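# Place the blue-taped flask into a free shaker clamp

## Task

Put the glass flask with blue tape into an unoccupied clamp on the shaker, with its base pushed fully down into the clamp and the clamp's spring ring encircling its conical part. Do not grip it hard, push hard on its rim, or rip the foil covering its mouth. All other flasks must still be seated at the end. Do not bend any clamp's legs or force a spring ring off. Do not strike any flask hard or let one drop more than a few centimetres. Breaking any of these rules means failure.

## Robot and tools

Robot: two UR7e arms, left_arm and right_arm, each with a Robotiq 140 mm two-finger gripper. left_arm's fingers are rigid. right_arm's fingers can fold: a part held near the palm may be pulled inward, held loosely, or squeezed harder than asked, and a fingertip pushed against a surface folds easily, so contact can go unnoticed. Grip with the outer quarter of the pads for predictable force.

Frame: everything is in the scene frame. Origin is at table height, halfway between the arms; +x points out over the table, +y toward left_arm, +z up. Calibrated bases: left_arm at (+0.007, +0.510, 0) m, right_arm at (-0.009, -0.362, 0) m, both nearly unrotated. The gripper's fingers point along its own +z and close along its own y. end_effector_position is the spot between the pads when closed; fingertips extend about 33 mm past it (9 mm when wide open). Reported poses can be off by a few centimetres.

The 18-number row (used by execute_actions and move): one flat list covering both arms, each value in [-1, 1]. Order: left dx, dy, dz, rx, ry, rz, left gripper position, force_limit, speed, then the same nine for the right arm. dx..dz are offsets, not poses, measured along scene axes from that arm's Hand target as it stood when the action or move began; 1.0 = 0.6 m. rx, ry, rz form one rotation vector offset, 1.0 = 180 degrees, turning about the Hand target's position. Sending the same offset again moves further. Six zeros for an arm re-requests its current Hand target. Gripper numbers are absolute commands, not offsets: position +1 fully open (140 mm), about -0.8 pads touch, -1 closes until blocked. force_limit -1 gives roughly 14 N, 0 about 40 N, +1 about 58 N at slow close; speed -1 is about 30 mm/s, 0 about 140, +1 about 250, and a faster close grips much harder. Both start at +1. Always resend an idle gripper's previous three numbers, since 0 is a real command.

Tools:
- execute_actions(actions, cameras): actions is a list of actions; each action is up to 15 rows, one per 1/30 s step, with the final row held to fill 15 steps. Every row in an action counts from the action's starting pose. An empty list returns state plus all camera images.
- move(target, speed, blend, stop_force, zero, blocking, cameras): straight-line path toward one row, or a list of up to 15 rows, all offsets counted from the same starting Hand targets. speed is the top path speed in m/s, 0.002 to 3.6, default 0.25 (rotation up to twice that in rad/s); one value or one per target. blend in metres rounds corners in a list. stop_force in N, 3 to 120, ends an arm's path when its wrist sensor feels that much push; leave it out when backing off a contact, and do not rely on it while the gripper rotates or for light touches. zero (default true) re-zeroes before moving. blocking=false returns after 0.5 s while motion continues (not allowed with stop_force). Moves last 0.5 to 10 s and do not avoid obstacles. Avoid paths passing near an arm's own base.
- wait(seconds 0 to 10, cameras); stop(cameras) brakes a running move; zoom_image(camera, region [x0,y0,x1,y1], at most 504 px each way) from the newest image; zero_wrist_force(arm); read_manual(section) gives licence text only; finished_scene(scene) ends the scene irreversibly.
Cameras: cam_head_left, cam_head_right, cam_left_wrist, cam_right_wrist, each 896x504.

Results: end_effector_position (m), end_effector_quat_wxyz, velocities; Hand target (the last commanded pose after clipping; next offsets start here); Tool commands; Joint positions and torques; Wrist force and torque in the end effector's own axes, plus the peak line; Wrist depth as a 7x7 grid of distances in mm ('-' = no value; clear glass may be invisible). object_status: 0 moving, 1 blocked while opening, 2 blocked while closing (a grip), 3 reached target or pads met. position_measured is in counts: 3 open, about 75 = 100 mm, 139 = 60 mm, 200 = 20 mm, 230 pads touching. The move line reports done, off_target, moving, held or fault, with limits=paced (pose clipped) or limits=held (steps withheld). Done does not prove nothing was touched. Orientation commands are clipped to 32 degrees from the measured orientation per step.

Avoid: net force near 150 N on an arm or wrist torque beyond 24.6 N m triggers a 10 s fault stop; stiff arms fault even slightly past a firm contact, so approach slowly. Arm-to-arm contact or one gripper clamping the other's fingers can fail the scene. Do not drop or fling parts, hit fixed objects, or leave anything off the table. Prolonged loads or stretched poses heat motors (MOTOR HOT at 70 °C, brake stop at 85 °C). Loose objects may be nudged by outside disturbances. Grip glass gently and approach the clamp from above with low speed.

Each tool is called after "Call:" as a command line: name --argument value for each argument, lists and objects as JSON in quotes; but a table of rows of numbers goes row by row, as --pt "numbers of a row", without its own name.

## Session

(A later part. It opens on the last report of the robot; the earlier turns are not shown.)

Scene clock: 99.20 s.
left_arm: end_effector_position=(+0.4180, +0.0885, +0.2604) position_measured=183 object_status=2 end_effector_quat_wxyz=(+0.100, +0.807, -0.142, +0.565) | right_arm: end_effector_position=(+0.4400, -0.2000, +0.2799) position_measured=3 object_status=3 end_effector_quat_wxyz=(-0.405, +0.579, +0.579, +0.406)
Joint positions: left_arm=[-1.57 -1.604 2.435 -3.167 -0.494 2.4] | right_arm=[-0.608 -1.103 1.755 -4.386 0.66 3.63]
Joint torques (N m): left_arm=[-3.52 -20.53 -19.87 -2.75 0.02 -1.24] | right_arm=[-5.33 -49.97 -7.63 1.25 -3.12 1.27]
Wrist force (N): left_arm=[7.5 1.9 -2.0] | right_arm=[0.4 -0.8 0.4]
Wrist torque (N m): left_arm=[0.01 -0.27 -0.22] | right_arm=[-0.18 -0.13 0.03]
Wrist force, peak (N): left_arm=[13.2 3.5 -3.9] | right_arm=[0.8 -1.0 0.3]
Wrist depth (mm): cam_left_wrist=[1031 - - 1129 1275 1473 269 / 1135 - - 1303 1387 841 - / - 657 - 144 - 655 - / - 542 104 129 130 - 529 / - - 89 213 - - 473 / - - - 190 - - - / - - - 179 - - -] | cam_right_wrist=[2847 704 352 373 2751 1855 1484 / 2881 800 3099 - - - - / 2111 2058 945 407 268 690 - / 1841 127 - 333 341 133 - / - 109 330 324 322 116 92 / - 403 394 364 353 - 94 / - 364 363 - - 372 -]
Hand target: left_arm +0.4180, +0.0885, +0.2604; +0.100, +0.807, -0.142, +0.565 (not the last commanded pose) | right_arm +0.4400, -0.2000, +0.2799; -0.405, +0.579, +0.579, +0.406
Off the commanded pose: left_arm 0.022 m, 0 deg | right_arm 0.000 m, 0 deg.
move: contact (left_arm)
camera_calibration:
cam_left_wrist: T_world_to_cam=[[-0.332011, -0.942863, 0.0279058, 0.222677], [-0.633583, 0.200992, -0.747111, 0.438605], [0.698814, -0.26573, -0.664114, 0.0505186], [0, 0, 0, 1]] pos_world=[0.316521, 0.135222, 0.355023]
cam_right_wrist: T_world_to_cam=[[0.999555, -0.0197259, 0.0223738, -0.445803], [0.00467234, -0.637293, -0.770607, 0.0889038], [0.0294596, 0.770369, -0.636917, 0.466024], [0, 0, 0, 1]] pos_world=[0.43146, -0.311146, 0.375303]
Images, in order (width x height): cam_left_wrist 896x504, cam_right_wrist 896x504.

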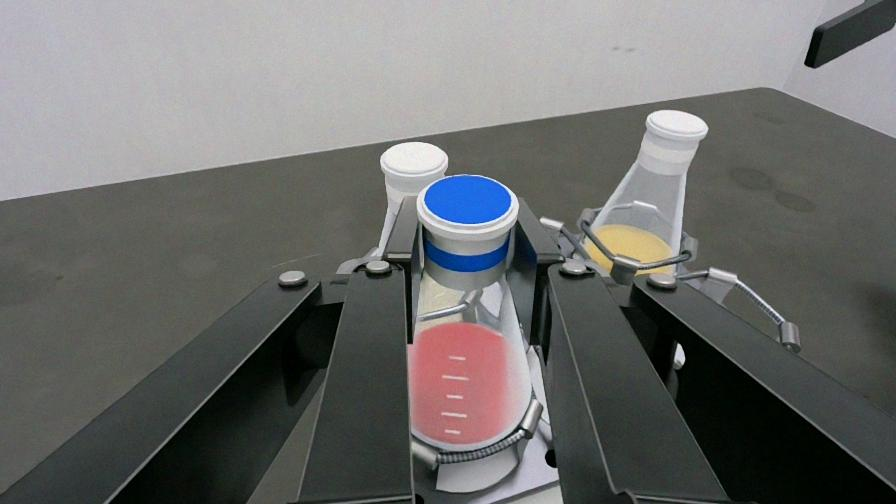

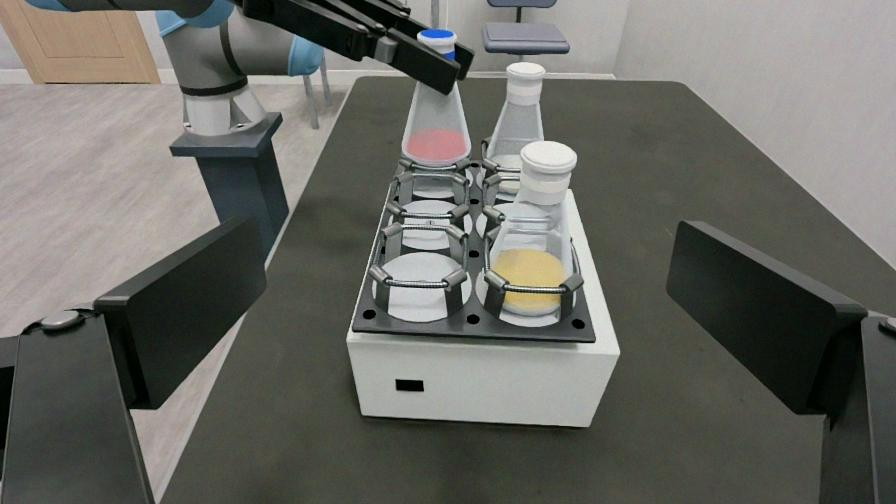

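Call:
move --target '[-0.0008,-0.0013,0.0075,0,0,0,-1,-1,-1,0,0,0,0,0,0,1,-1,-1]' --speed 0.03

Call:
move --target '[0,0,-0.045,0,0,0,-1,-1,-1,0,0,0,0,0,0,1,-1,-1]' --speed 0.008 --stop_force 22 --cameras '["cam_right_wrist","cam_left_wrist"]'

Call:
zoom_image --camera "cam_right_wrist" --region '[370, 20, 520, 200]'

Call:
zoom_image --camera "cam_left_wrist" --region '[360, 160, 600, 504]'

Scene clock: 102.97 s.
left_arm: end_effector_position=(+0.4175, +0.0877, +0.2650) position_measured=183 object_status=2 end_effector_quat_wxyz=(+0.100, +0.807, -0.142, +0.565) | right_arm: end_effector_position=(+0.4400, -0.2000, +0.2799) position_measured=3 object_status=3 end_effector_quat_wxyz=(-0.405, +0.579, +0.579, +0.406)
Joint positions: left_arm=[-1.572 -1.616 2.428 -3.147 -0.493 2.397] | right_arm=[-0.608 -1.103 1.755 -4.386 0.66 3.63]
Joint torques (N m): left_arm=[-13.37 -9.27 -12.83 -4.98 2.55 -1.52] | right_arm=[-8.41 -49.26 -7.65 1.15 -3.04 1.23]
Wrist force (N): left_arm=[0.0 0.5 1.2] | right_arm=[0.7 -0.8 0.4]
Wrist torque (N m): left_arm=[0.19 -0.25 -0.10] | right_arm=[-0.18 -0.18 0.03]
Wrist force, peak (N): left_arm=[7.6 2.0 -2.0] | right_arm=[0.5 -1.3 0.3]
Wrist depth (mm): cam_left_wrist=[953 960 1093 1229 - - 271 / - - - - - 778 - / - - 631 137 - 629 741 / - 519 510 129 130 566 - / - - 89 213 - - - / - - - 190 - - - / - - - 181 - - -] | cam_right_wrist=[2881 700 346 362 - - - / 2915 795 3061 - 1079 - - / 2075 1975 991 404 254 - - / 1841 127 - 342 331 133 625 / - 109 312 314 315 116 92 / - 1282 383 362 354 - 94 / - - 382 366 371 372 -]
Hand target: left_arm +0.4175, +0.0878, +0.2649; +0.100, +0.807, -0.142, +0.565 | right_arm +0.4400, -0.2000, +0.2799; -0.405, +0.579, +0.579, +0.406
Off the commanded pose: left_arm 0.000 m, 0 deg | right_arm 0.000 m, 0 deg.
move: done

Scene clock: 104.63 s.
left_arm: end_effector_position=(+0.4175, +0.0878, +0.2596) position_measured=183 object_status=2 end_effector_quat_wxyz=(+0.100, +0.807, -0.142, +0.565) | right_arm: end_effector_position=(+0.4400, -0.2000, +0.2799) position_measured=3 object_status=3 end_effector_quat_wxyz=(-0.405, +0.579, +0.579, +0.406)
Joint positions: left_arm=[-1.572 -1.601 2.435 -3.169 -0.493 2.397] | right_arm=[-0.608 -1.103 1.755 -4.386 0.66 3.63]
Joint torques (N m): left_arm=[-10.4 -16.87 -16.49 -1.1 -3.45 -0.35] | right_arm=[-8.67 -48.01 -7.33 1.24 -3.3 1.62]
Wrist force (N): left_arm=[17.2 -1.9 -3.2] | right_arm=[0.5 -0.6 0.4]
Wrist torque (N m): left_arm=[0.22 -0.42 -0.03] | right_arm=[-0.14 -0.15 0.03]
Wrist force, peak (N): left_arm=[24.9 -1.0 -6.0] | right_arm=[0.4 -1.3 0.0]
Wrist depth (mm): cam_left_wrist=[- - - - 1340 - 268 / - - - - - 838 - / - - 668 138 - 717 692 / - - - 129 133 - - / - - 89 213 - - 436 / - - - 189 - - - / - - - - - - -] | cam_right_wrist=[2847 706 349 386 2691 2499 - / 2721 816 2881 - - - 1407 / 2267 2605 - 409 263 - 1289 / 1814 127 - 342 334 132 - / - 109 - 323 303 123 92 / - 412 391 367 345 - 94 / - - 346 345 375 - -]
Hand target: left_arm +0.4175, +0.0878, +0.2596; +0.100, +0.807, -0.142, +0.565 (not the last commanded pose) | right_arm +0.4400, -0.2000, +0.2799; -0.405, +0.579, +0.579, +0.406
Off the commanded pose: left_arm 0.022 m, 0 deg | right_arm 0.000 m, 0 deg.
move: contact (left_arm)
camera_calibration:
cam_left_wrist: T_world_to_cam=[[-0.331905, -0.942893, 0.0281357, 0.221765], [-0.633502, 0.200699, -0.747259, 0.437822], [0.698938, -0.265843, -0.663937, 0.0499972], [0, 0, 0, 1]] pos_world=[0.316021, 0.134522, 0.354122]
cam_right_wrist: T_world_to_cam=[[0.999555, -0.0197259, 0.0223738, -0.445803], [0.00467234, -0.637293, -0.770607, 0.0889038], [0.0294596, 0.770369, -0.636917, 0.466024], [0, 0, 0, 1]] pos_world=[0.43146, -0.311146, 0.375303]
Images, in order (width x height): cam_left_wrist 896x504, cam_right_wrist 896x504.

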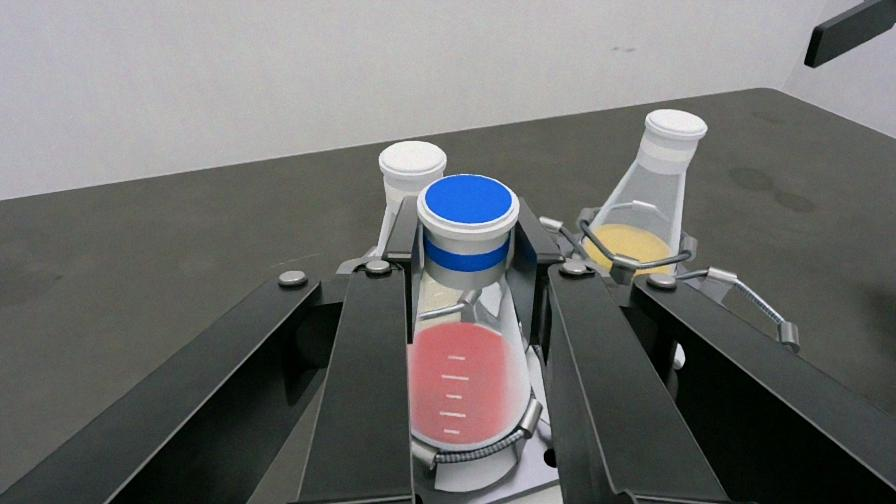

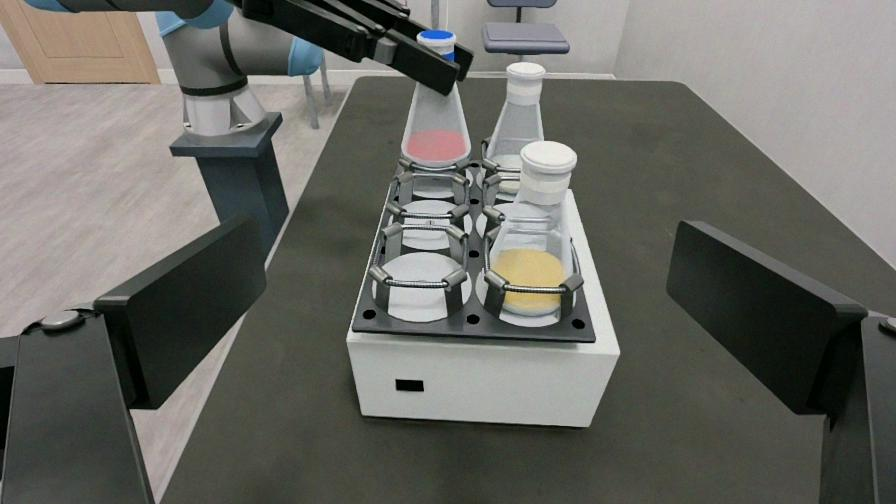

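Scaled by 2.800 from the camera's 896x504 image, which has a finer 1280x720 frame.

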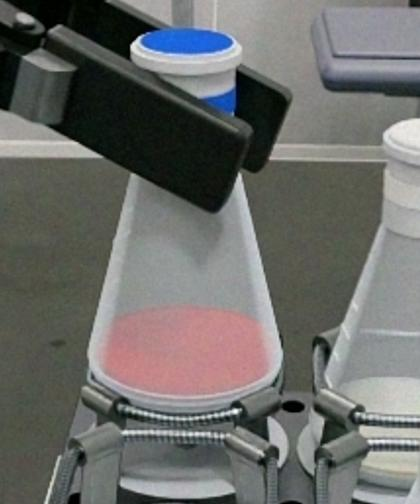

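Scaled by 1.465 from the camera's 896x504 image, which has a finer 1280x720 frame.

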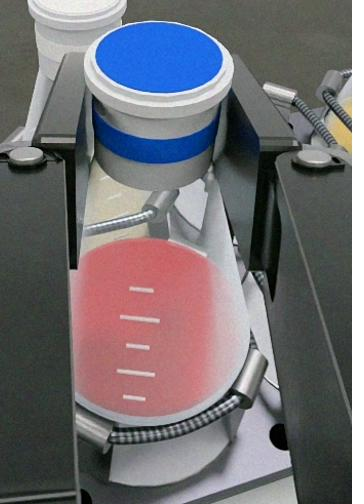

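Call:
move --target '[0,0,-0.04,0,0,0,-1,-1,-1,0,0,0,0,0,0,1,-1,-1]' --speed 0.006 --stop_force 32 --zero false --cameras '["cam_right_wrist","cam_left_wrist"]'

Call:
zoom_image --camera "cam_right_wrist" --region '[370, 20, 520, 200]'

Call:
zoom_image --camera "cam_left_wrist" --region '[360, 160, 600, 504]'

Scene clock: 107.60 s.
left_arm: end_effector_position=(+0.4175, +0.0877, +0.2588) position_measured=183 object_status=2 end_effector_quat_wxyz=(+0.100, +0.807, -0.142, +0.565) | right_arm: end_effector_position=(+0.4400, -0.2000, +0.2799) position_measured=3 object_status=3 end_effector_quat_wxyz=(-0.405, +0.579, +0.579, +0.406)
Joint positions: left_arm=[-1.572 -1.599 2.436 -3.173 -0.493 2.397] | right_arm=[-0.608 -1.103 1.755 -4.386 0.66 3.63]
Joint torques (N m): left_arm=[-10.14 -14.53 -15.11 -0.25 -3.3 -0.83] | right_arm=[-10.11 -49.53 -7.36 0.97 -3.17 1.47]
Wrist force (N): left_arm=[21.5 -2.2 -3.9] | right_arm=[0.5 -0.7 0.2]
Wrist torque (N m): left_arm=[0.24 -0.45 -0.01] | right_arm=[-0.16 -0.16 0.03]
Wrist force, peak (N): left_arm=[32.5 -0.8 -8.0] | right_arm=[0.6 -1.2 0.3]
Wrist depth (mm): cam_left_wrist=[- 1014 1054 - 1464 1550 278 / - 1124 - - - - 1482 / - - 648 144 - 638 - / - - 105 129 130 309 542 / - - 89 206 - - - / - - - 182 - - 401 / - - - 175 - - -] | cam_right_wrist=[2847 706 351 377 2751 2111 1432 / 2986 800 2814 - - - - / 2246 2129 - 406 684 - - / 1814 127 - 332 331 133 575 / - 109 467 314 322 116 92 / - 1212 411 363 354 - 94 / - 354 370 391 - - -]
Hand target: left_arm +0.4175, +0.0877, +0.2588; +0.100, +0.807, -0.142, +0.565 (not the last commanded pose) | right_arm +0.4400, -0.2000, +0.2799; -0.405, +0.579, +0.579, +0.406
Off the commanded pose: left_arm 0.023 m, 0 deg | right_arm 0.000 m, 0 deg.
move: contact (left_arm)
camera_calibration:
cam_left_wrist: T_world_to_cam=[[-0.33185, -0.942899, 0.0285838, 0.221518], [-0.633487, 0.200297, -0.747379, 0.437335], [0.698977, -0.266125, -0.663783, 0.0494098], [0, 0, 0, 1]] pos_world=[0.316021, 0.134421, 0.35332]
cam_right_wrist: T_world_to_cam=[[0.999555, -0.0197259, 0.0223738, -0.445803], [0.00467234, -0.637293, -0.770607, 0.0889038], [0.0294596, 0.770369, -0.636917, 0.466024], [0, 0, 0, 1]] pos_world=[0.43146, -0.311146, 0.375303]
Images, in order (width x height): cam_left_wrist 896x504, cam_right_wrist 896x504.

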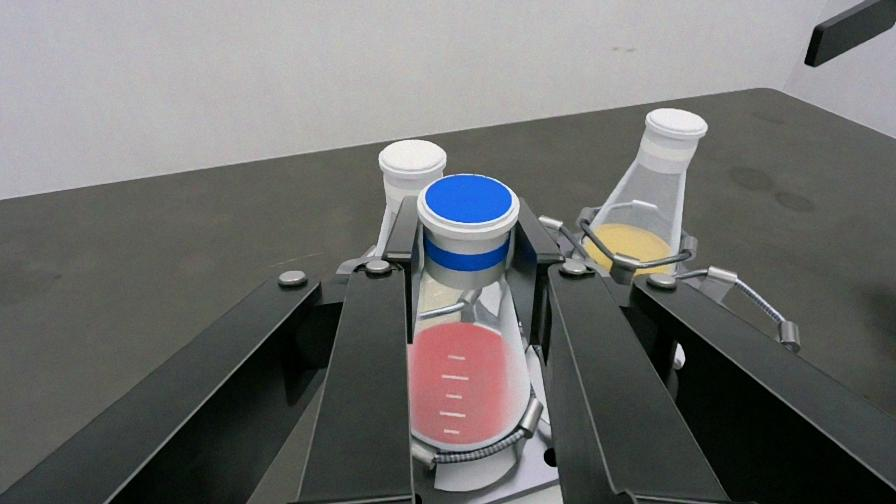

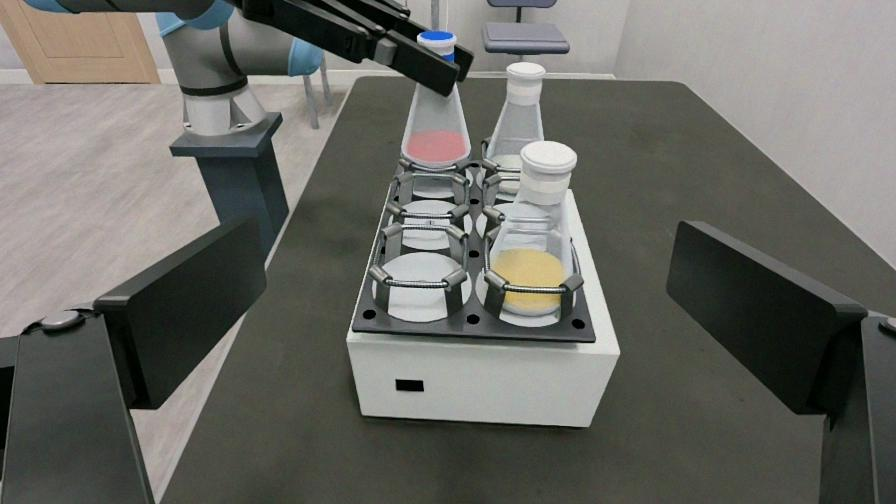

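Scaled by 2.800 from the camera's 896x504 image, which has a finer 1280x720 frame.

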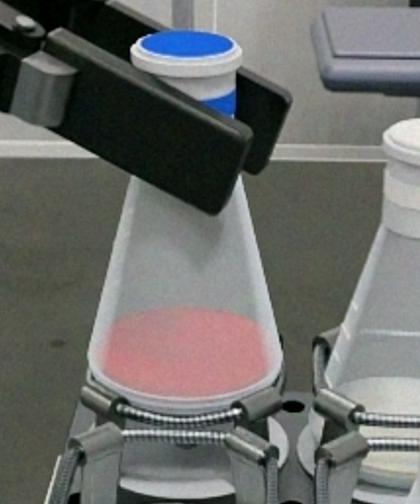

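Scaled by 1.465 from the camera's 896x504 image, which has a finer 1280x720 frame.

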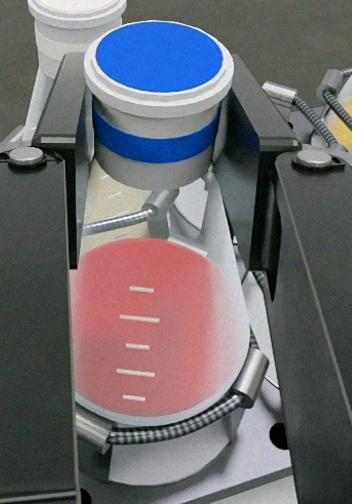

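Call:
move --target '[0,0,-0.04,0,0,0,-1,-1,-1,0,0,0,0,0,0,1,-1,-1]' --speed 0.006 --stop_force 44 --zero false --cameras '["cam_right_wrist","cam_left_wrist"]'

Call:
zoom_image --camera "cam_right_wrist" --region '[370, 20, 520, 200]'

Call:
zoom_image --camera "cam_left_wrist" --region '[360, 160, 600, 504]'

Scene clock: 113.03 s.
left_arm: end_effector_position=(+0.4175, +0.0877, +0.2571) position_measured=183 object_status=2 end_effector_quat_wxyz=(+0.100, +0.807, -0.142, +0.565) | right_arm: end_effector_position=(+0.4400, -0.2000, +0.2799) position_measured=3 object_status=3 end_effector_quat_wxyz=(-0.405, +0.579, +0.579, +0.406)
Joint positions: left_arm=[-1.572 -1.594 2.438 -3.18 -0.493 2.397] | right_arm=[-0.608 -1.103 1.755 -4.386 0.66 3.63]
Joint torques (N m): left_arm=[-13.74 -7.49 -9.1 3.24 -5.91 -1.33] | right_arm=[-10.53 -49.13 -7.86 1.22 -3.07 1.59]
Wrist force (N): left_arm=[37.3 -0.6 -8.4] | right_arm=[0.2 -1.0 0.1]
Wrist torque (N m): left_arm=[0.19 -0.67 -0.07] | right_arm=[-0.23 -0.09 0.03]
Wrist force, peak (N): left_arm=[44.3 -0.8 -12.9] | right_arm=[0.4 -1.4 0.3]
Wrist depth (mm): cam_left_wrist=[- - 1186 1492 - - 274 / - - - 1242 785 1757 - / - - 602 142 655 - - / - - 544 129 130 - - / - - 89 213 - - - / - - - 188 - - - / - - - - - - -] | cam_right_wrist=[2847 708 350 386 2605 2129 - / 2915 803 3222 455 - 1457 - / 2206 - 749 406 264 - - / 1827 127 - 347 351 133 594 / - 109 317 314 312 124 92 / - 1098 373 364 354 - 95 / - - 361 380 - 387 -]
Hand target: left_arm +0.4175, +0.0877, +0.2571; +0.100, +0.807, -0.142, +0.565 (not the last commanded pose) | right_arm +0.4400, -0.2000, +0.2799; -0.405, +0.579, +0.579, +0.406
Off the commanded pose: left_arm 0.022 m, 0 deg | right_arm 0.000 m, 0 deg.
move: contact (left_arm)
camera_calibration:
cam_left_wrist: T_world_to_cam=[[-0.331753, -0.942921, 0.028992, 0.221489], [-0.633531, 0.199917, -0.747444, 0.436131], [0.698984, -0.266334, -0.663692, 0.0483012], [0, 0, 0, 1]] pos_world=[0.31602, 0.134521, 0.351619]
cam_right_wrist: T_world_to_cam=[[0.999555, -0.0197259, 0.0223738, -0.445803], [0.00467234, -0.637293, -0.770607, 0.0889038], [0.0294596, 0.770369, -0.636917, 0.466024], [0, 0, 0, 1]] pos_world=[0.43146, -0.311146, 0.375303]
Images, in order (width x height): cam_left_wrist 896x504, cam_right_wrist 896x504.

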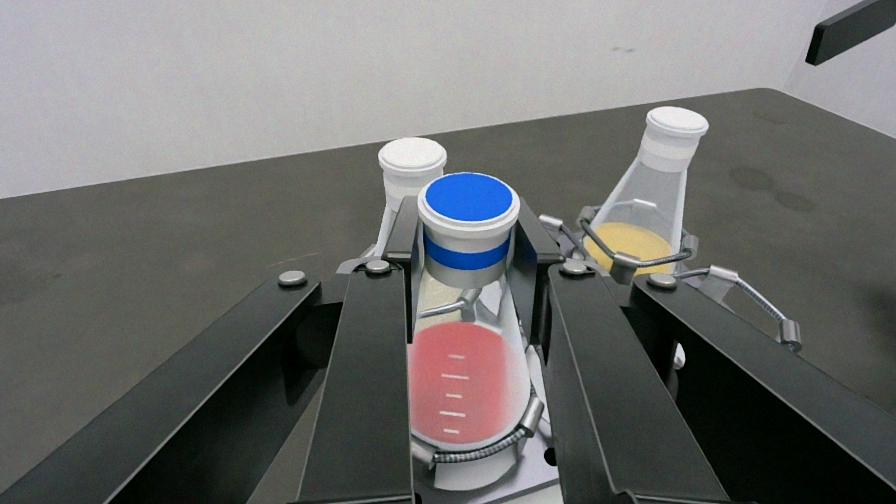

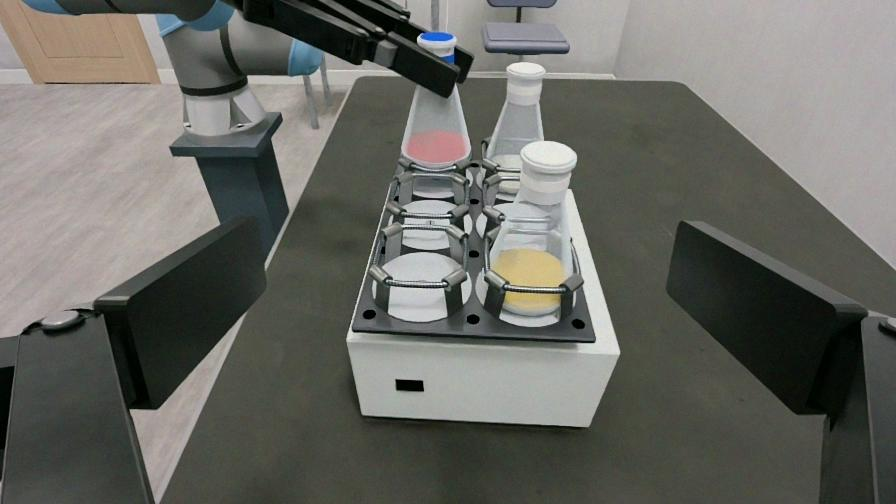

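Scaled by 2.800 from the camera's 896x504 image, which has a finer 1280x720 frame.

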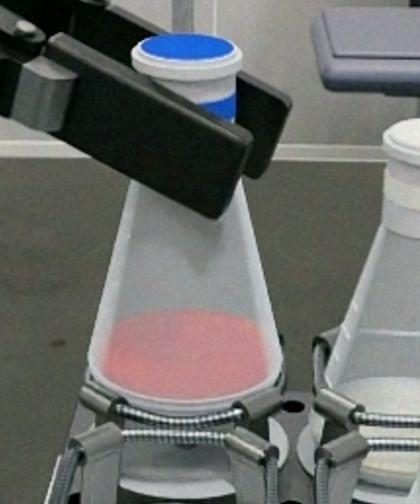

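Scaled by 1.465 from the camera's 896x504 image, which has a finer 1280x720 frame.

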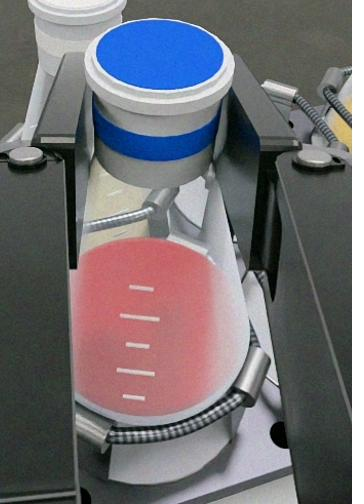

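Call:
move --target '[0,0,0.006,0,0,0,-0.98,-0.05,-1,0,0,0,0,0,0,1,-1,-1]' --speed 0.02

Call:
wait --seconds 0.7

Call:
move --target '[-0.0057,-0.0155,-0.003,0.0313,-0.0113,0,-0.98,-0.05,-1,0,0,0,0,0,0,1,-1,-1]' --speed 0.02 --stop_force 50 --zero false --cameras '["cam_right_wrist","cam_left_wrist"]'

Call:
zoom_image --camera "cam_right_wrist" --region '[370, 20, 520, 200]'

Call:
zoom_image --camera "cam_left_wrist" --region '[360, 160, 600, 504]'

Scene clock: 119.63 s.
left_arm: end_effector_position=(+0.4175, +0.0877, +0.2607) position_measured=183 object_status=2 end_effector_quat_wxyz=(+0.100, +0.807, -0.142, +0.565) | right_arm: end_effector_position=(+0.4400, -0.2000, +0.2799) position_measured=3 object_status=3 end_effector_quat_wxyz=(-0.405, +0.579, +0.579, +0.406)
Joint positions: left_arm=[-1.572 -1.604 2.434 -3.165 -0.493 2.397] | right_arm=[-0.608 -1.103 1.755 -4.386 0.66 3.63]
Joint torques (N m): left_arm=[-12.49 -13.11 -17.66 -3.79 2.32 -0.13] | right_arm=[-10.22 -47.16 -7.08 1.14 -3.16 1.5]
Wrist force (N): left_arm=[2.7 -0.1 1.0] | right_arm=[0.2 -1.0 0.4]
Wrist torque (N m): left_arm=[0.14 -0.46 -0.07] | right_arm=[-0.22 -0.10 0.03]
Wrist force, peak (N): left_arm=[38.0 -0.9 -8.8] | right_arm=[0.5 -1.2 0.4]
Wrist depth (mm): cam_left_wrist=[- - 1248 - 1473 - 274 / - - 1282 1204 - 1744 - / 1174 - - 138 - 646 - / 496 - 526 129 265 318 540 / - - 89 211 - - - / - - - 183 - - - / - - - - - - -] | cam_right_wrist=[2915 700 351 386 2782 - 1457 / 2782 795 2661 856 - 1841 1440 / 2186 2186 - 407 354 - - / 1787 127 - 341 332 133 - / - 109 - 323 314 116 92 / - 406 384 364 357 - 95 / - 366 387 368 - - -]
Hand target: left_arm +0.4175, +0.0877, +0.2607; +0.100, +0.807, -0.142, +0.565 | right_arm +0.4400, -0.2000, +0.2799; -0.405, +0.579, +0.579, +0.406
Off the commanded pose: left_arm 0.000 m, 0 deg | right_arm 0.000 m, 0 deg.
move: done

Scene clock: 120.33 s.
left_arm: end_effector_position=(+0.4175, +0.0877, +0.2607) position_measured=183 object_status=2 end_effector_quat_wxyz=(+0.100, +0.807, -0.142, +0.565) | right_arm: end_effector_position=(+0.4400, -0.2000, +0.2799) position_measured=3 object_status=3 end_effector_quat_wxyz=(-0.405, +0.579, +0.579, +0.406)
Joint positions: left_arm=[-1.572 -1.604 2.434 -3.166 -0.493 2.397] | right_arm=[-0.608 -1.103 1.755 -4.386 0.66 3.63]
Joint torques (N m): left_arm=[-12.81 -9.09 -9.17 -4.43 2.4 -1.72] | right_arm=[-9.5 -48.85 -6.88 1.26 -3.11 1.38]
Wrist force (N): left_arm=[2.5 0.0 1.0] | right_arm=[0.2 -1.0 0.1]
Wrist torque (N m): left_arm=[0.16 -0.43 -0.07] | right_arm=[-0.23 -0.12 0.03]
Wrist force, peak (N): left_arm=[3.6 -0.2 0.7] | right_arm=[0.6 -1.0 0.3]
Wrist depth (mm): cam_left_wrist=[- - 1093 - - - 278 / - - - - 841 - - / 616 554 - 143 700 - - / - - - 129 131 294 - / 434 - 89 214 - - - / - - - 189 - - - / - - - - - - -] | cam_right_wrist=[2950 698 352 377 2881 - 1511 / 2782 803 2633 931 - - 1331 / 2246 1991 2226 410 261 - 1282 / 1841 127 - 345 330 133 550 / - 109 310 315 313 116 92 / - 1249 405 362 358 - 94 / - 363 367 - - - -]
Hand target: left_arm +0.4175, +0.0877, +0.2607; +0.100, +0.807, -0.142, +0.565 | right_arm +0.4400, -0.2000, +0.2799; -0.405, +0.579, +0.579, +0.406
Tool commands: left_gripper/position=-0.98 left_gripper/force_limit=-0.05 left_gripper/speed=-1.0 right_gripper/position=+1.0 right_gripper/force_limit=-1.0 right_gripper/speed=-1.0
Off the commanded pose: left_arm 0.000 m, 0 deg | right_arm 0.000 m, 0 deg.
wait: 0.70 s; at rest by 0.17 s

Scene clock: 123.53 s.
left_arm: end_effector_position=(+0.4141, +0.0784, +0.2589) position_measured=183 object_status=2 end_effector_quat_wxyz=(+0.058, +0.800, -0.171, +0.572) | right_arm: end_effector_position=(+0.4400, -0.2000, +0.2799) position_measured=3 object_status=3 end_effector_quat_wxyz=(-0.405, +0.579, +0.579, +0.406)
Joint positions: left_arm=[-1.593 -1.587 2.402 -3.067 -0.452 2.413] | right_arm=[-0.608 -1.103 1.755 -4.386 0.66 3.63]
Joint torques (N m): left_arm=[-2.13 -13.64 -5.42 -2.53 -5.53 -1.95] | right_arm=[-10.05 -48.12 -7.85 1.28 -3.23 1.33]
Wrist force (N): left_arm=[19.1 -11.1 -6.2] | right_arm=[0.4 -1.0 0.4]
Wrist torque (N m): left_arm=[0.42 -0.66 0.27] | right_arm=[-0.23 -0.13 0.03]
Wrist force, peak (N): left_arm=[23.0 -13.7 -4.0] | right_arm=[0.6 -1.3 0.2]
Wrist depth (mm): cam_left_wrist=[- 1018 1083 1223 - 1540 - / - - - 1325 - 728 - / 1168 1114 - 138 - 589 - / - - - 126 130 283 475 / - - 89 213 - - 378 / - - - 189 - - - / - - - - - - -] | cam_right_wrist=[3023 706 344 384 2449 2354 - / 2721 808 2814 361 - - 1309 / 2148 2167 - 408 258 - - / 1800 127 - 343 332 133 583 / - 109 336 322 306 116 92 / - 446 369 360 358 - 94 / - - 365 360 365 360 -]
Hand target: left_arm +0.4141, +0.0784, +0.2589; +0.058, +0.800, -0.171, +0.572 | right_arm +0.4400, -0.2000, +0.2799; -0.405, +0.579, +0.579, +0.406
Off the commanded pose: left_arm 0.000 m, 0 deg | right_arm 0.000 m, 0 deg.
move: done
camera_calibration:
cam_left_wrist: T_world_to_cam=[[-0.331066, -0.940584, -0.0754823, 0.238041], [-0.606854, 0.273489, -0.746279, 0.420124], [0.722581, -0.201261, -0.66134, 0.0339567], [0, 0, 0, 1]] pos_world=[0.309225, 0.115833, 0.353954]
cam_right_wrist: T_world_to_cam=[[0.999555, -0.0197259, 0.0223738, -0.445803], [0.00467234, -0.637293, -0.770607, 0.0889038], [0.0294596, 0.770369, -0.636917, 0.466024], [0, 0, 0, 1]] pos_world=[0.43146, -0.311146, 0.375303]
Images, in order (width x height): cam_left_wrist 896x504, cam_right_wrist 896x504.

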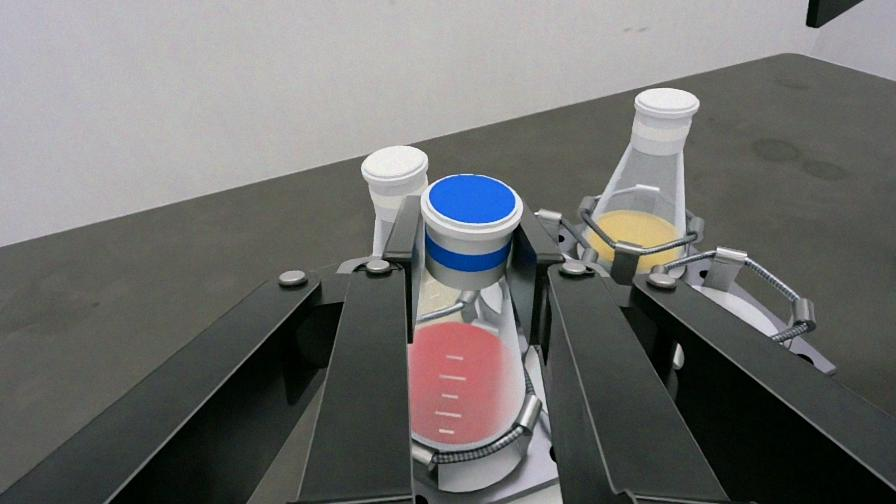

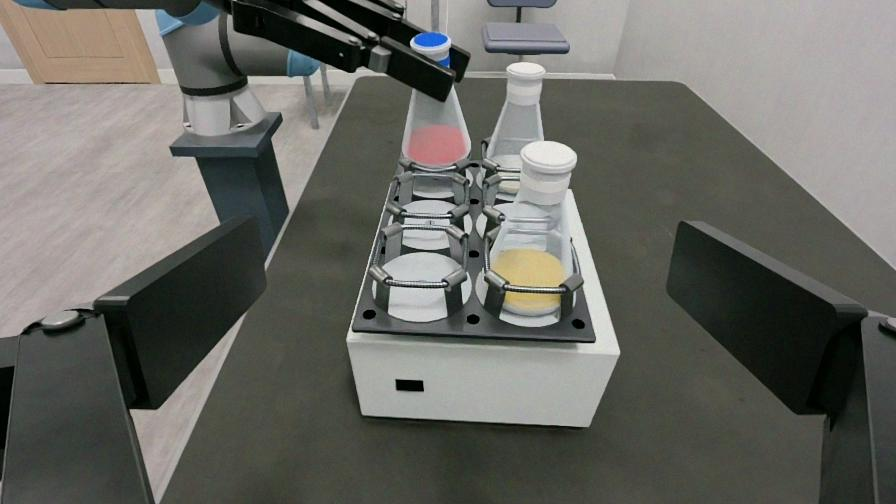

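Scaled by 2.800 from the camera's 896x504 image, which has a finer 1280x720 frame.

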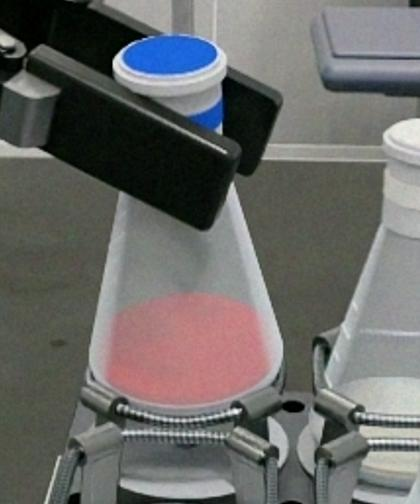

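Scaled by 1.465 from the camera's 896x504 image, which has a finer 1280x720 frame.

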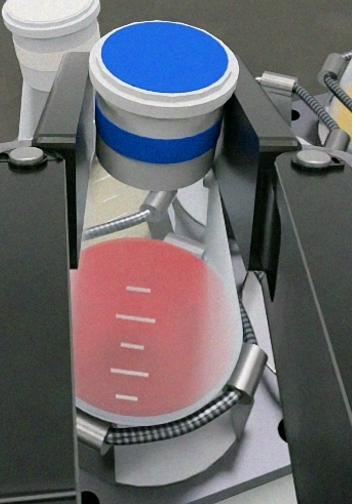

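Call:
move --pt "0.0113 0.0311 -0.0033 -0.0626 0.0226 0 -0.98 -0.05 -1 0 0 0 0 0 0 1 -1 -1" --pt "0 0 -0.0067 0 0 0 -0.98 -0.05 -1 0 0 0 0 0 0 1 -1 -1" --speed 0.03 --stop_force 45 --zero false --cameras '["cam_right_wrist","cam_left_wrist"]'

Call:
zoom_image --camera "cam_right_wrist" --region '[370, 20, 520, 200]'

Call:
zoom_image --camera "cam_left_wrist" --region '[360, 160, 600, 504]'

Scene clock: 129.77 s.
left_arm: end_effector_position=(+0.4199, +0.0942, +0.2573) position_measured=183 object_status=2 end_effector_quat_wxyz=(+0.130, +0.810, -0.121, +0.559) | right_arm: end_effector_position=(+0.4400, -0.2000, +0.2799) position_measured=3 object_status=3 end_effector_quat_wxyz=(-0.405, +0.579, +0.579, +0.406)
Joint positions: left_arm=[-1.555 -1.601 2.461 -3.252 -0.523 2.382] | right_arm=[-0.608 -1.103 1.755 -4.386 0.66 3.63]
Joint torques (N m): left_arm=[-11.16 1.51 -7.33 2.55 -0.21 2.01] | right_arm=[-9.1 -45.32 -7.04 1.03 -3.1 1.4]
Wrist force (N): left_arm=[30.6 13.6 -1.7] | right_arm=[0.2 -0.9 0.1]
Wrist torque (N m): left_arm=[-0.27 -0.70 -0.73] | right_arm=[-0.20 -0.11 0.04]
Wrist force, peak (N): left_arm=[46.7 24.9 -17.8] | right_arm=[0.6 -1.2 0.4]
Wrist depth (mm): cam_left_wrist=[- - - 1275 - 1530 278 / - - 1303 1371 - - - / - 593 - 137 - - 704 / - 483 - 128 131 548 - / - - 89 213 - - - / - - - 188 - - - / - - - - - - -] | cam_right_wrist=[2950 706 363 389 2691 - - / 2950 808 3309 - - - - / 2246 2206 - 407 257 - 696 / 1841 127 - 339 331 133 - / - 109 - 314 308 116 92 / - 1189 - 368 361 403 94 / - - 357 376 - 387 -]
Hand target: left_arm +0.4199, +0.0942, +0.2573; +0.130, +0.810, -0.121, +0.559 (not the last commanded pose) | right_arm +0.4400, -0.2000, +0.2799; -0.405, +0.579, +0.579, +0.406
Off the commanded pose: left_arm 0.017 m, 10 deg | right_arm 0.000 m, 0 deg.
move: contact (left_arm); path passed 0 of 2 targets
camera_calibration:
cam_left_wrist: T_world_to_cam=[[-0.330087, -0.938329, 0.102863, 0.208185], [-0.652212, 0.147935, -0.743461, 0.448177], [0.682395, -0.312495, -0.660821, 0.0590725], [0, 0, 0, 1]] pos_world=[0.320715, 0.147505, 0.350824]
cam_right_wrist: T_world_to_cam=[[0.999555, -0.0197259, 0.0223738, -0.445803], [0.00467234, -0.637293, -0.770607, 0.0889038], [0.0294596, 0.770369, -0.636917, 0.466024], [0, 0, 0, 1]] pos_world=[0.43146, -0.311146, 0.375303]
Images, in order (width x height): cam_left_wrist 896x504, cam_right_wrist 896x504.

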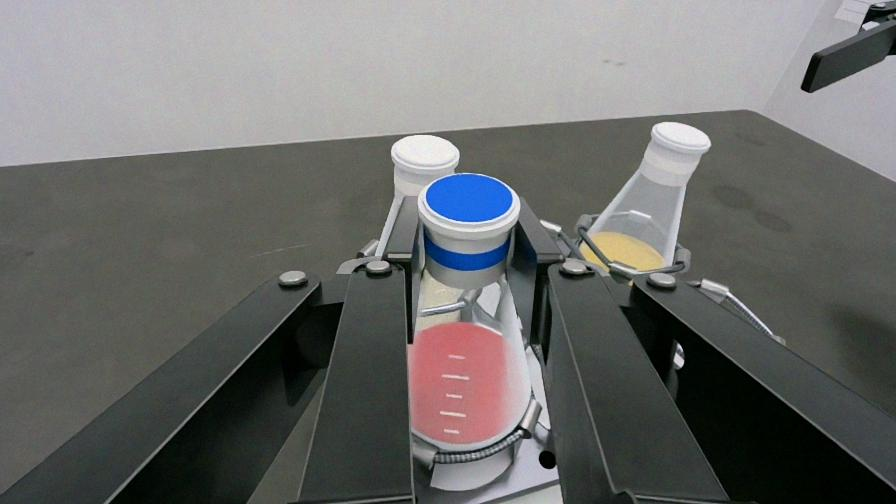

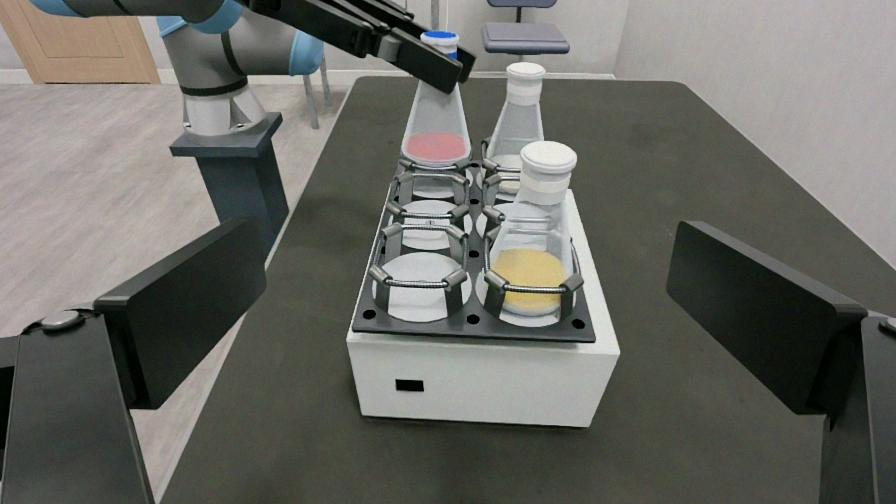

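Scaled by 2.800 from the camera's 896x504 image, which has a finer 1280x720 frame.

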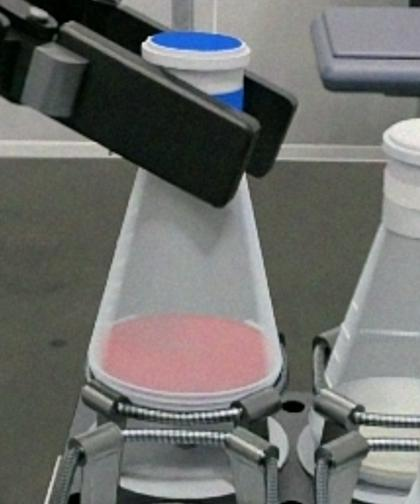

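Scaled by 1.465 from the camera's 896x504 image, which has a finer 1280x720 frame.

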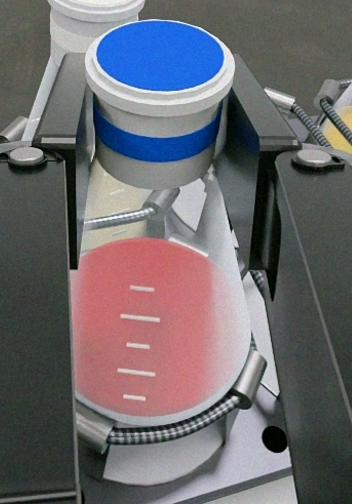

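Call:
move --target '[-0.0032,-0.0112,0.0462,0.0237,-0.0043,0.1112,-0.98,-0.05,-1,0,0,0,0,0,0,1,-1,-1]' --speed 0.08 --cameras '["all"]'

Call:
zoom_image --camera "cam_right_wrist" --region '[370, 20, 520, 200]'

Call:
zoom_image --camera "cam_left_wrist" --region '[360, 160, 600, 504]'

Call:
zoom_image --camera "cam_head_left" --region '[390, 90, 500, 200]'

Scene clock: 142.80 s.
left_arm: end_effector_position=(+0.4179, +0.0875, +0.2850) position_measured=183 object_status=2 end_effector_quat_wxyz=(+0.000, +0.819, +0.000, +0.574) | right_arm: end_effector_position=(+0.4400, -0.2000, +0.2799) position_measured=3 object_status=3 end_effector_quat_wxyz=(-0.405, +0.579, +0.579, +0.406)
Joint positions: left_arm=[-1.615 -1.634 2.127 -1.962 -0.35 1.463] | right_arm=[-0.608 -1.103 1.755 -4.386 0.66 3.63]
Joint torques (N m): left_arm=[-12.64 -25.99 -22.23 -1.85 1.99 -1.04] | right_arm=[-10.11 -45.81 -6.43 1.18 -3.08 1.18]
Wrist force (N): left_arm=[0.9 -0.6 1.0] | right_arm=[0.5 -1.0 0.3]
Wrist torque (N m): left_arm=[-0.05 -0.47 -0.21] | right_arm=[-0.22 -0.16 0.03]
Wrist force, peak (N): left_arm=[31.7 13.1 -2.0] | right_arm=[0.6 -1.1 0.5]
Wrist depth (mm): cam_left_wrist=[- 1050 - - - - 1174 / 1174 - - 1198 1262 1325 - / 664 - - 138 - 737 - / 550 - 569 129 131 - 548 / - - 89 209 - - 483 / - - - 190 - - - / - - - - - - -] | cam_right_wrist=[2950 710 692 350 3354 3265 - / 2782 803 3180 - - - - / 2093 1975 768 405 260 - 1331 / 1827 127 - 336 337 133 - / - 109 - 314 314 116 92 / - 1282 394 380 358 - 95 / - 357 369 361 - 376 -]
Hand target: left_arm +0.4179, +0.0875, +0.2850; +0.000, +0.819, +0.000, +0.574 | right_arm +0.4400, -0.2000, +0.2799; -0.405, +0.579, +0.579, +0.406
Off the commanded pose: left_arm 0.000 m, 0 deg | right_arm 0.000 m, 0 deg.
move: done
camera_calibration:
cam_left_wrist: T_world_to_cam=[[0.0111149, -0.999559, 0.0275445, 0.0826795], [-0.663172, -0.0279852, -0.747944, 0.489781], [0.748384, -0.00995343, -0.663191, 0.0231712], [0, 0, 0, 1]] pos_world=[0.306549, 0.0965803, 0.379418]
cam_right_wrist: T_world_to_cam=[[0.999555, -0.0197259, 0.0223738, -0.445803], [0.00467234, -0.637293, -0.770607, 0.0889038], [0.0294596, 0.770369, -0.636917, 0.466024], [0, 0, 0, 1]] pos_world=[0.43146, -0.311146, 0.375303]

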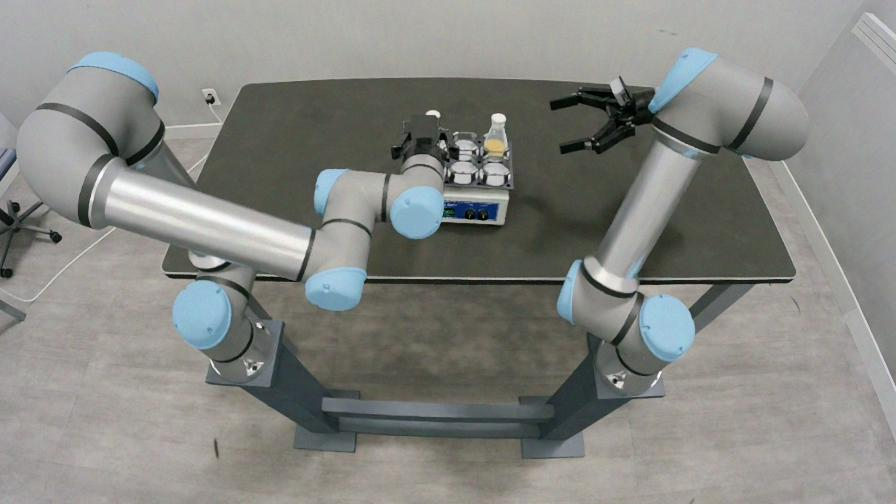

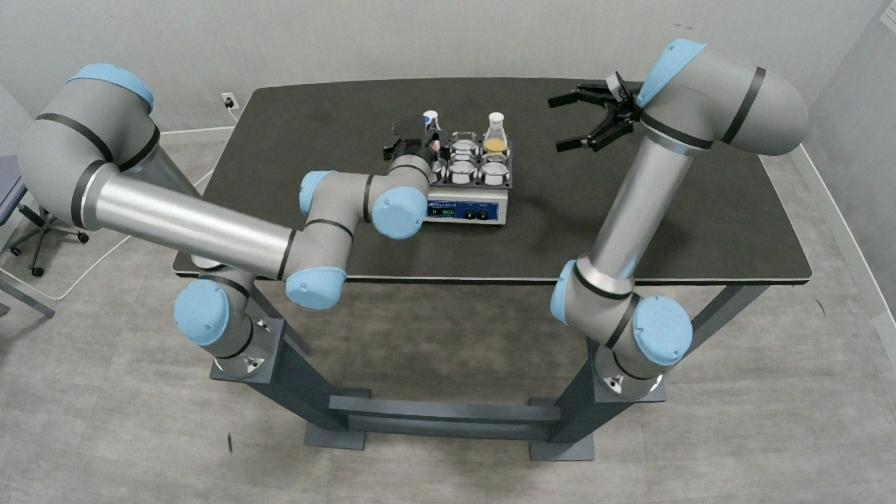

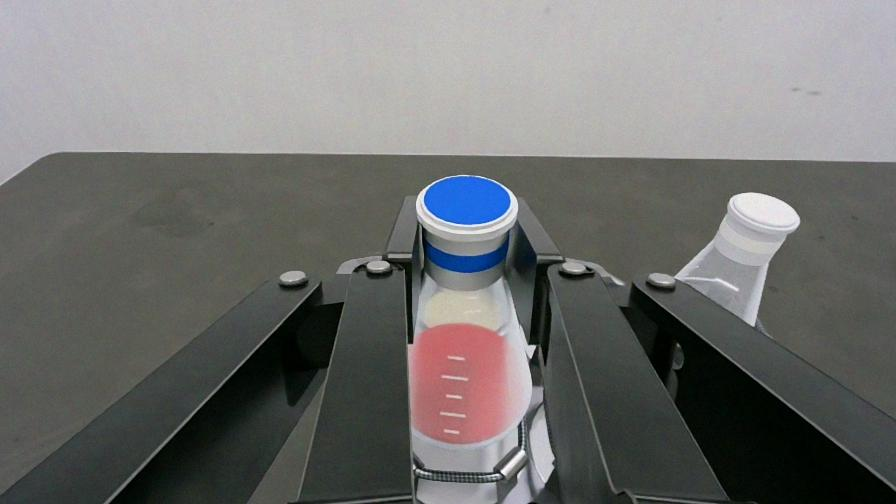

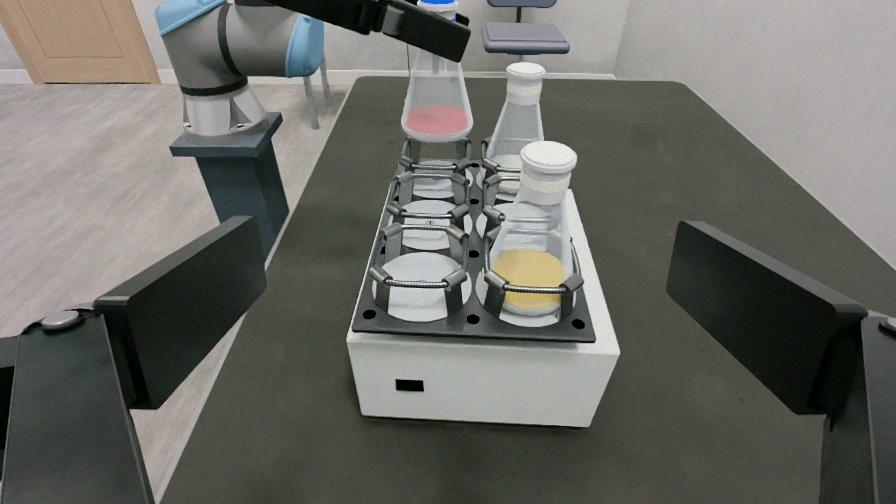

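Scaled by 2.800 from the camera's 896x504 image, which has a finer 1280x720 frame.

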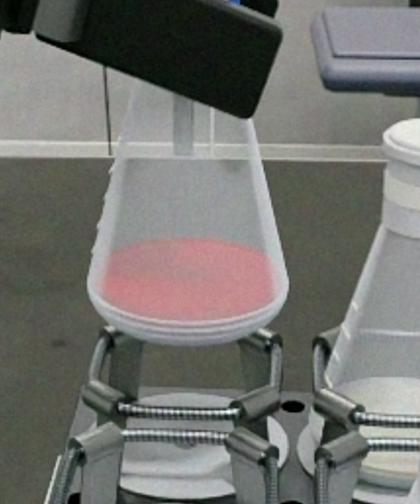

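Scaled by 1.465 from the camera's 896x504 image, which has a finer 1280x720 frame.

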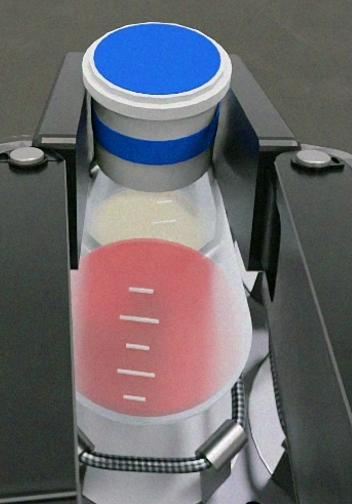

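Scaled by 4.582 from the camera's 896x504 image, which has a finer 1280x720 frame.

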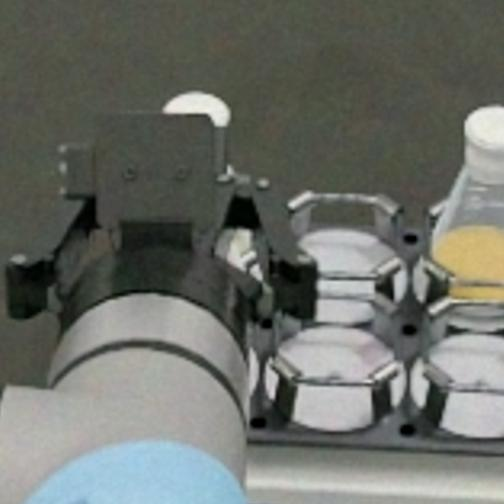

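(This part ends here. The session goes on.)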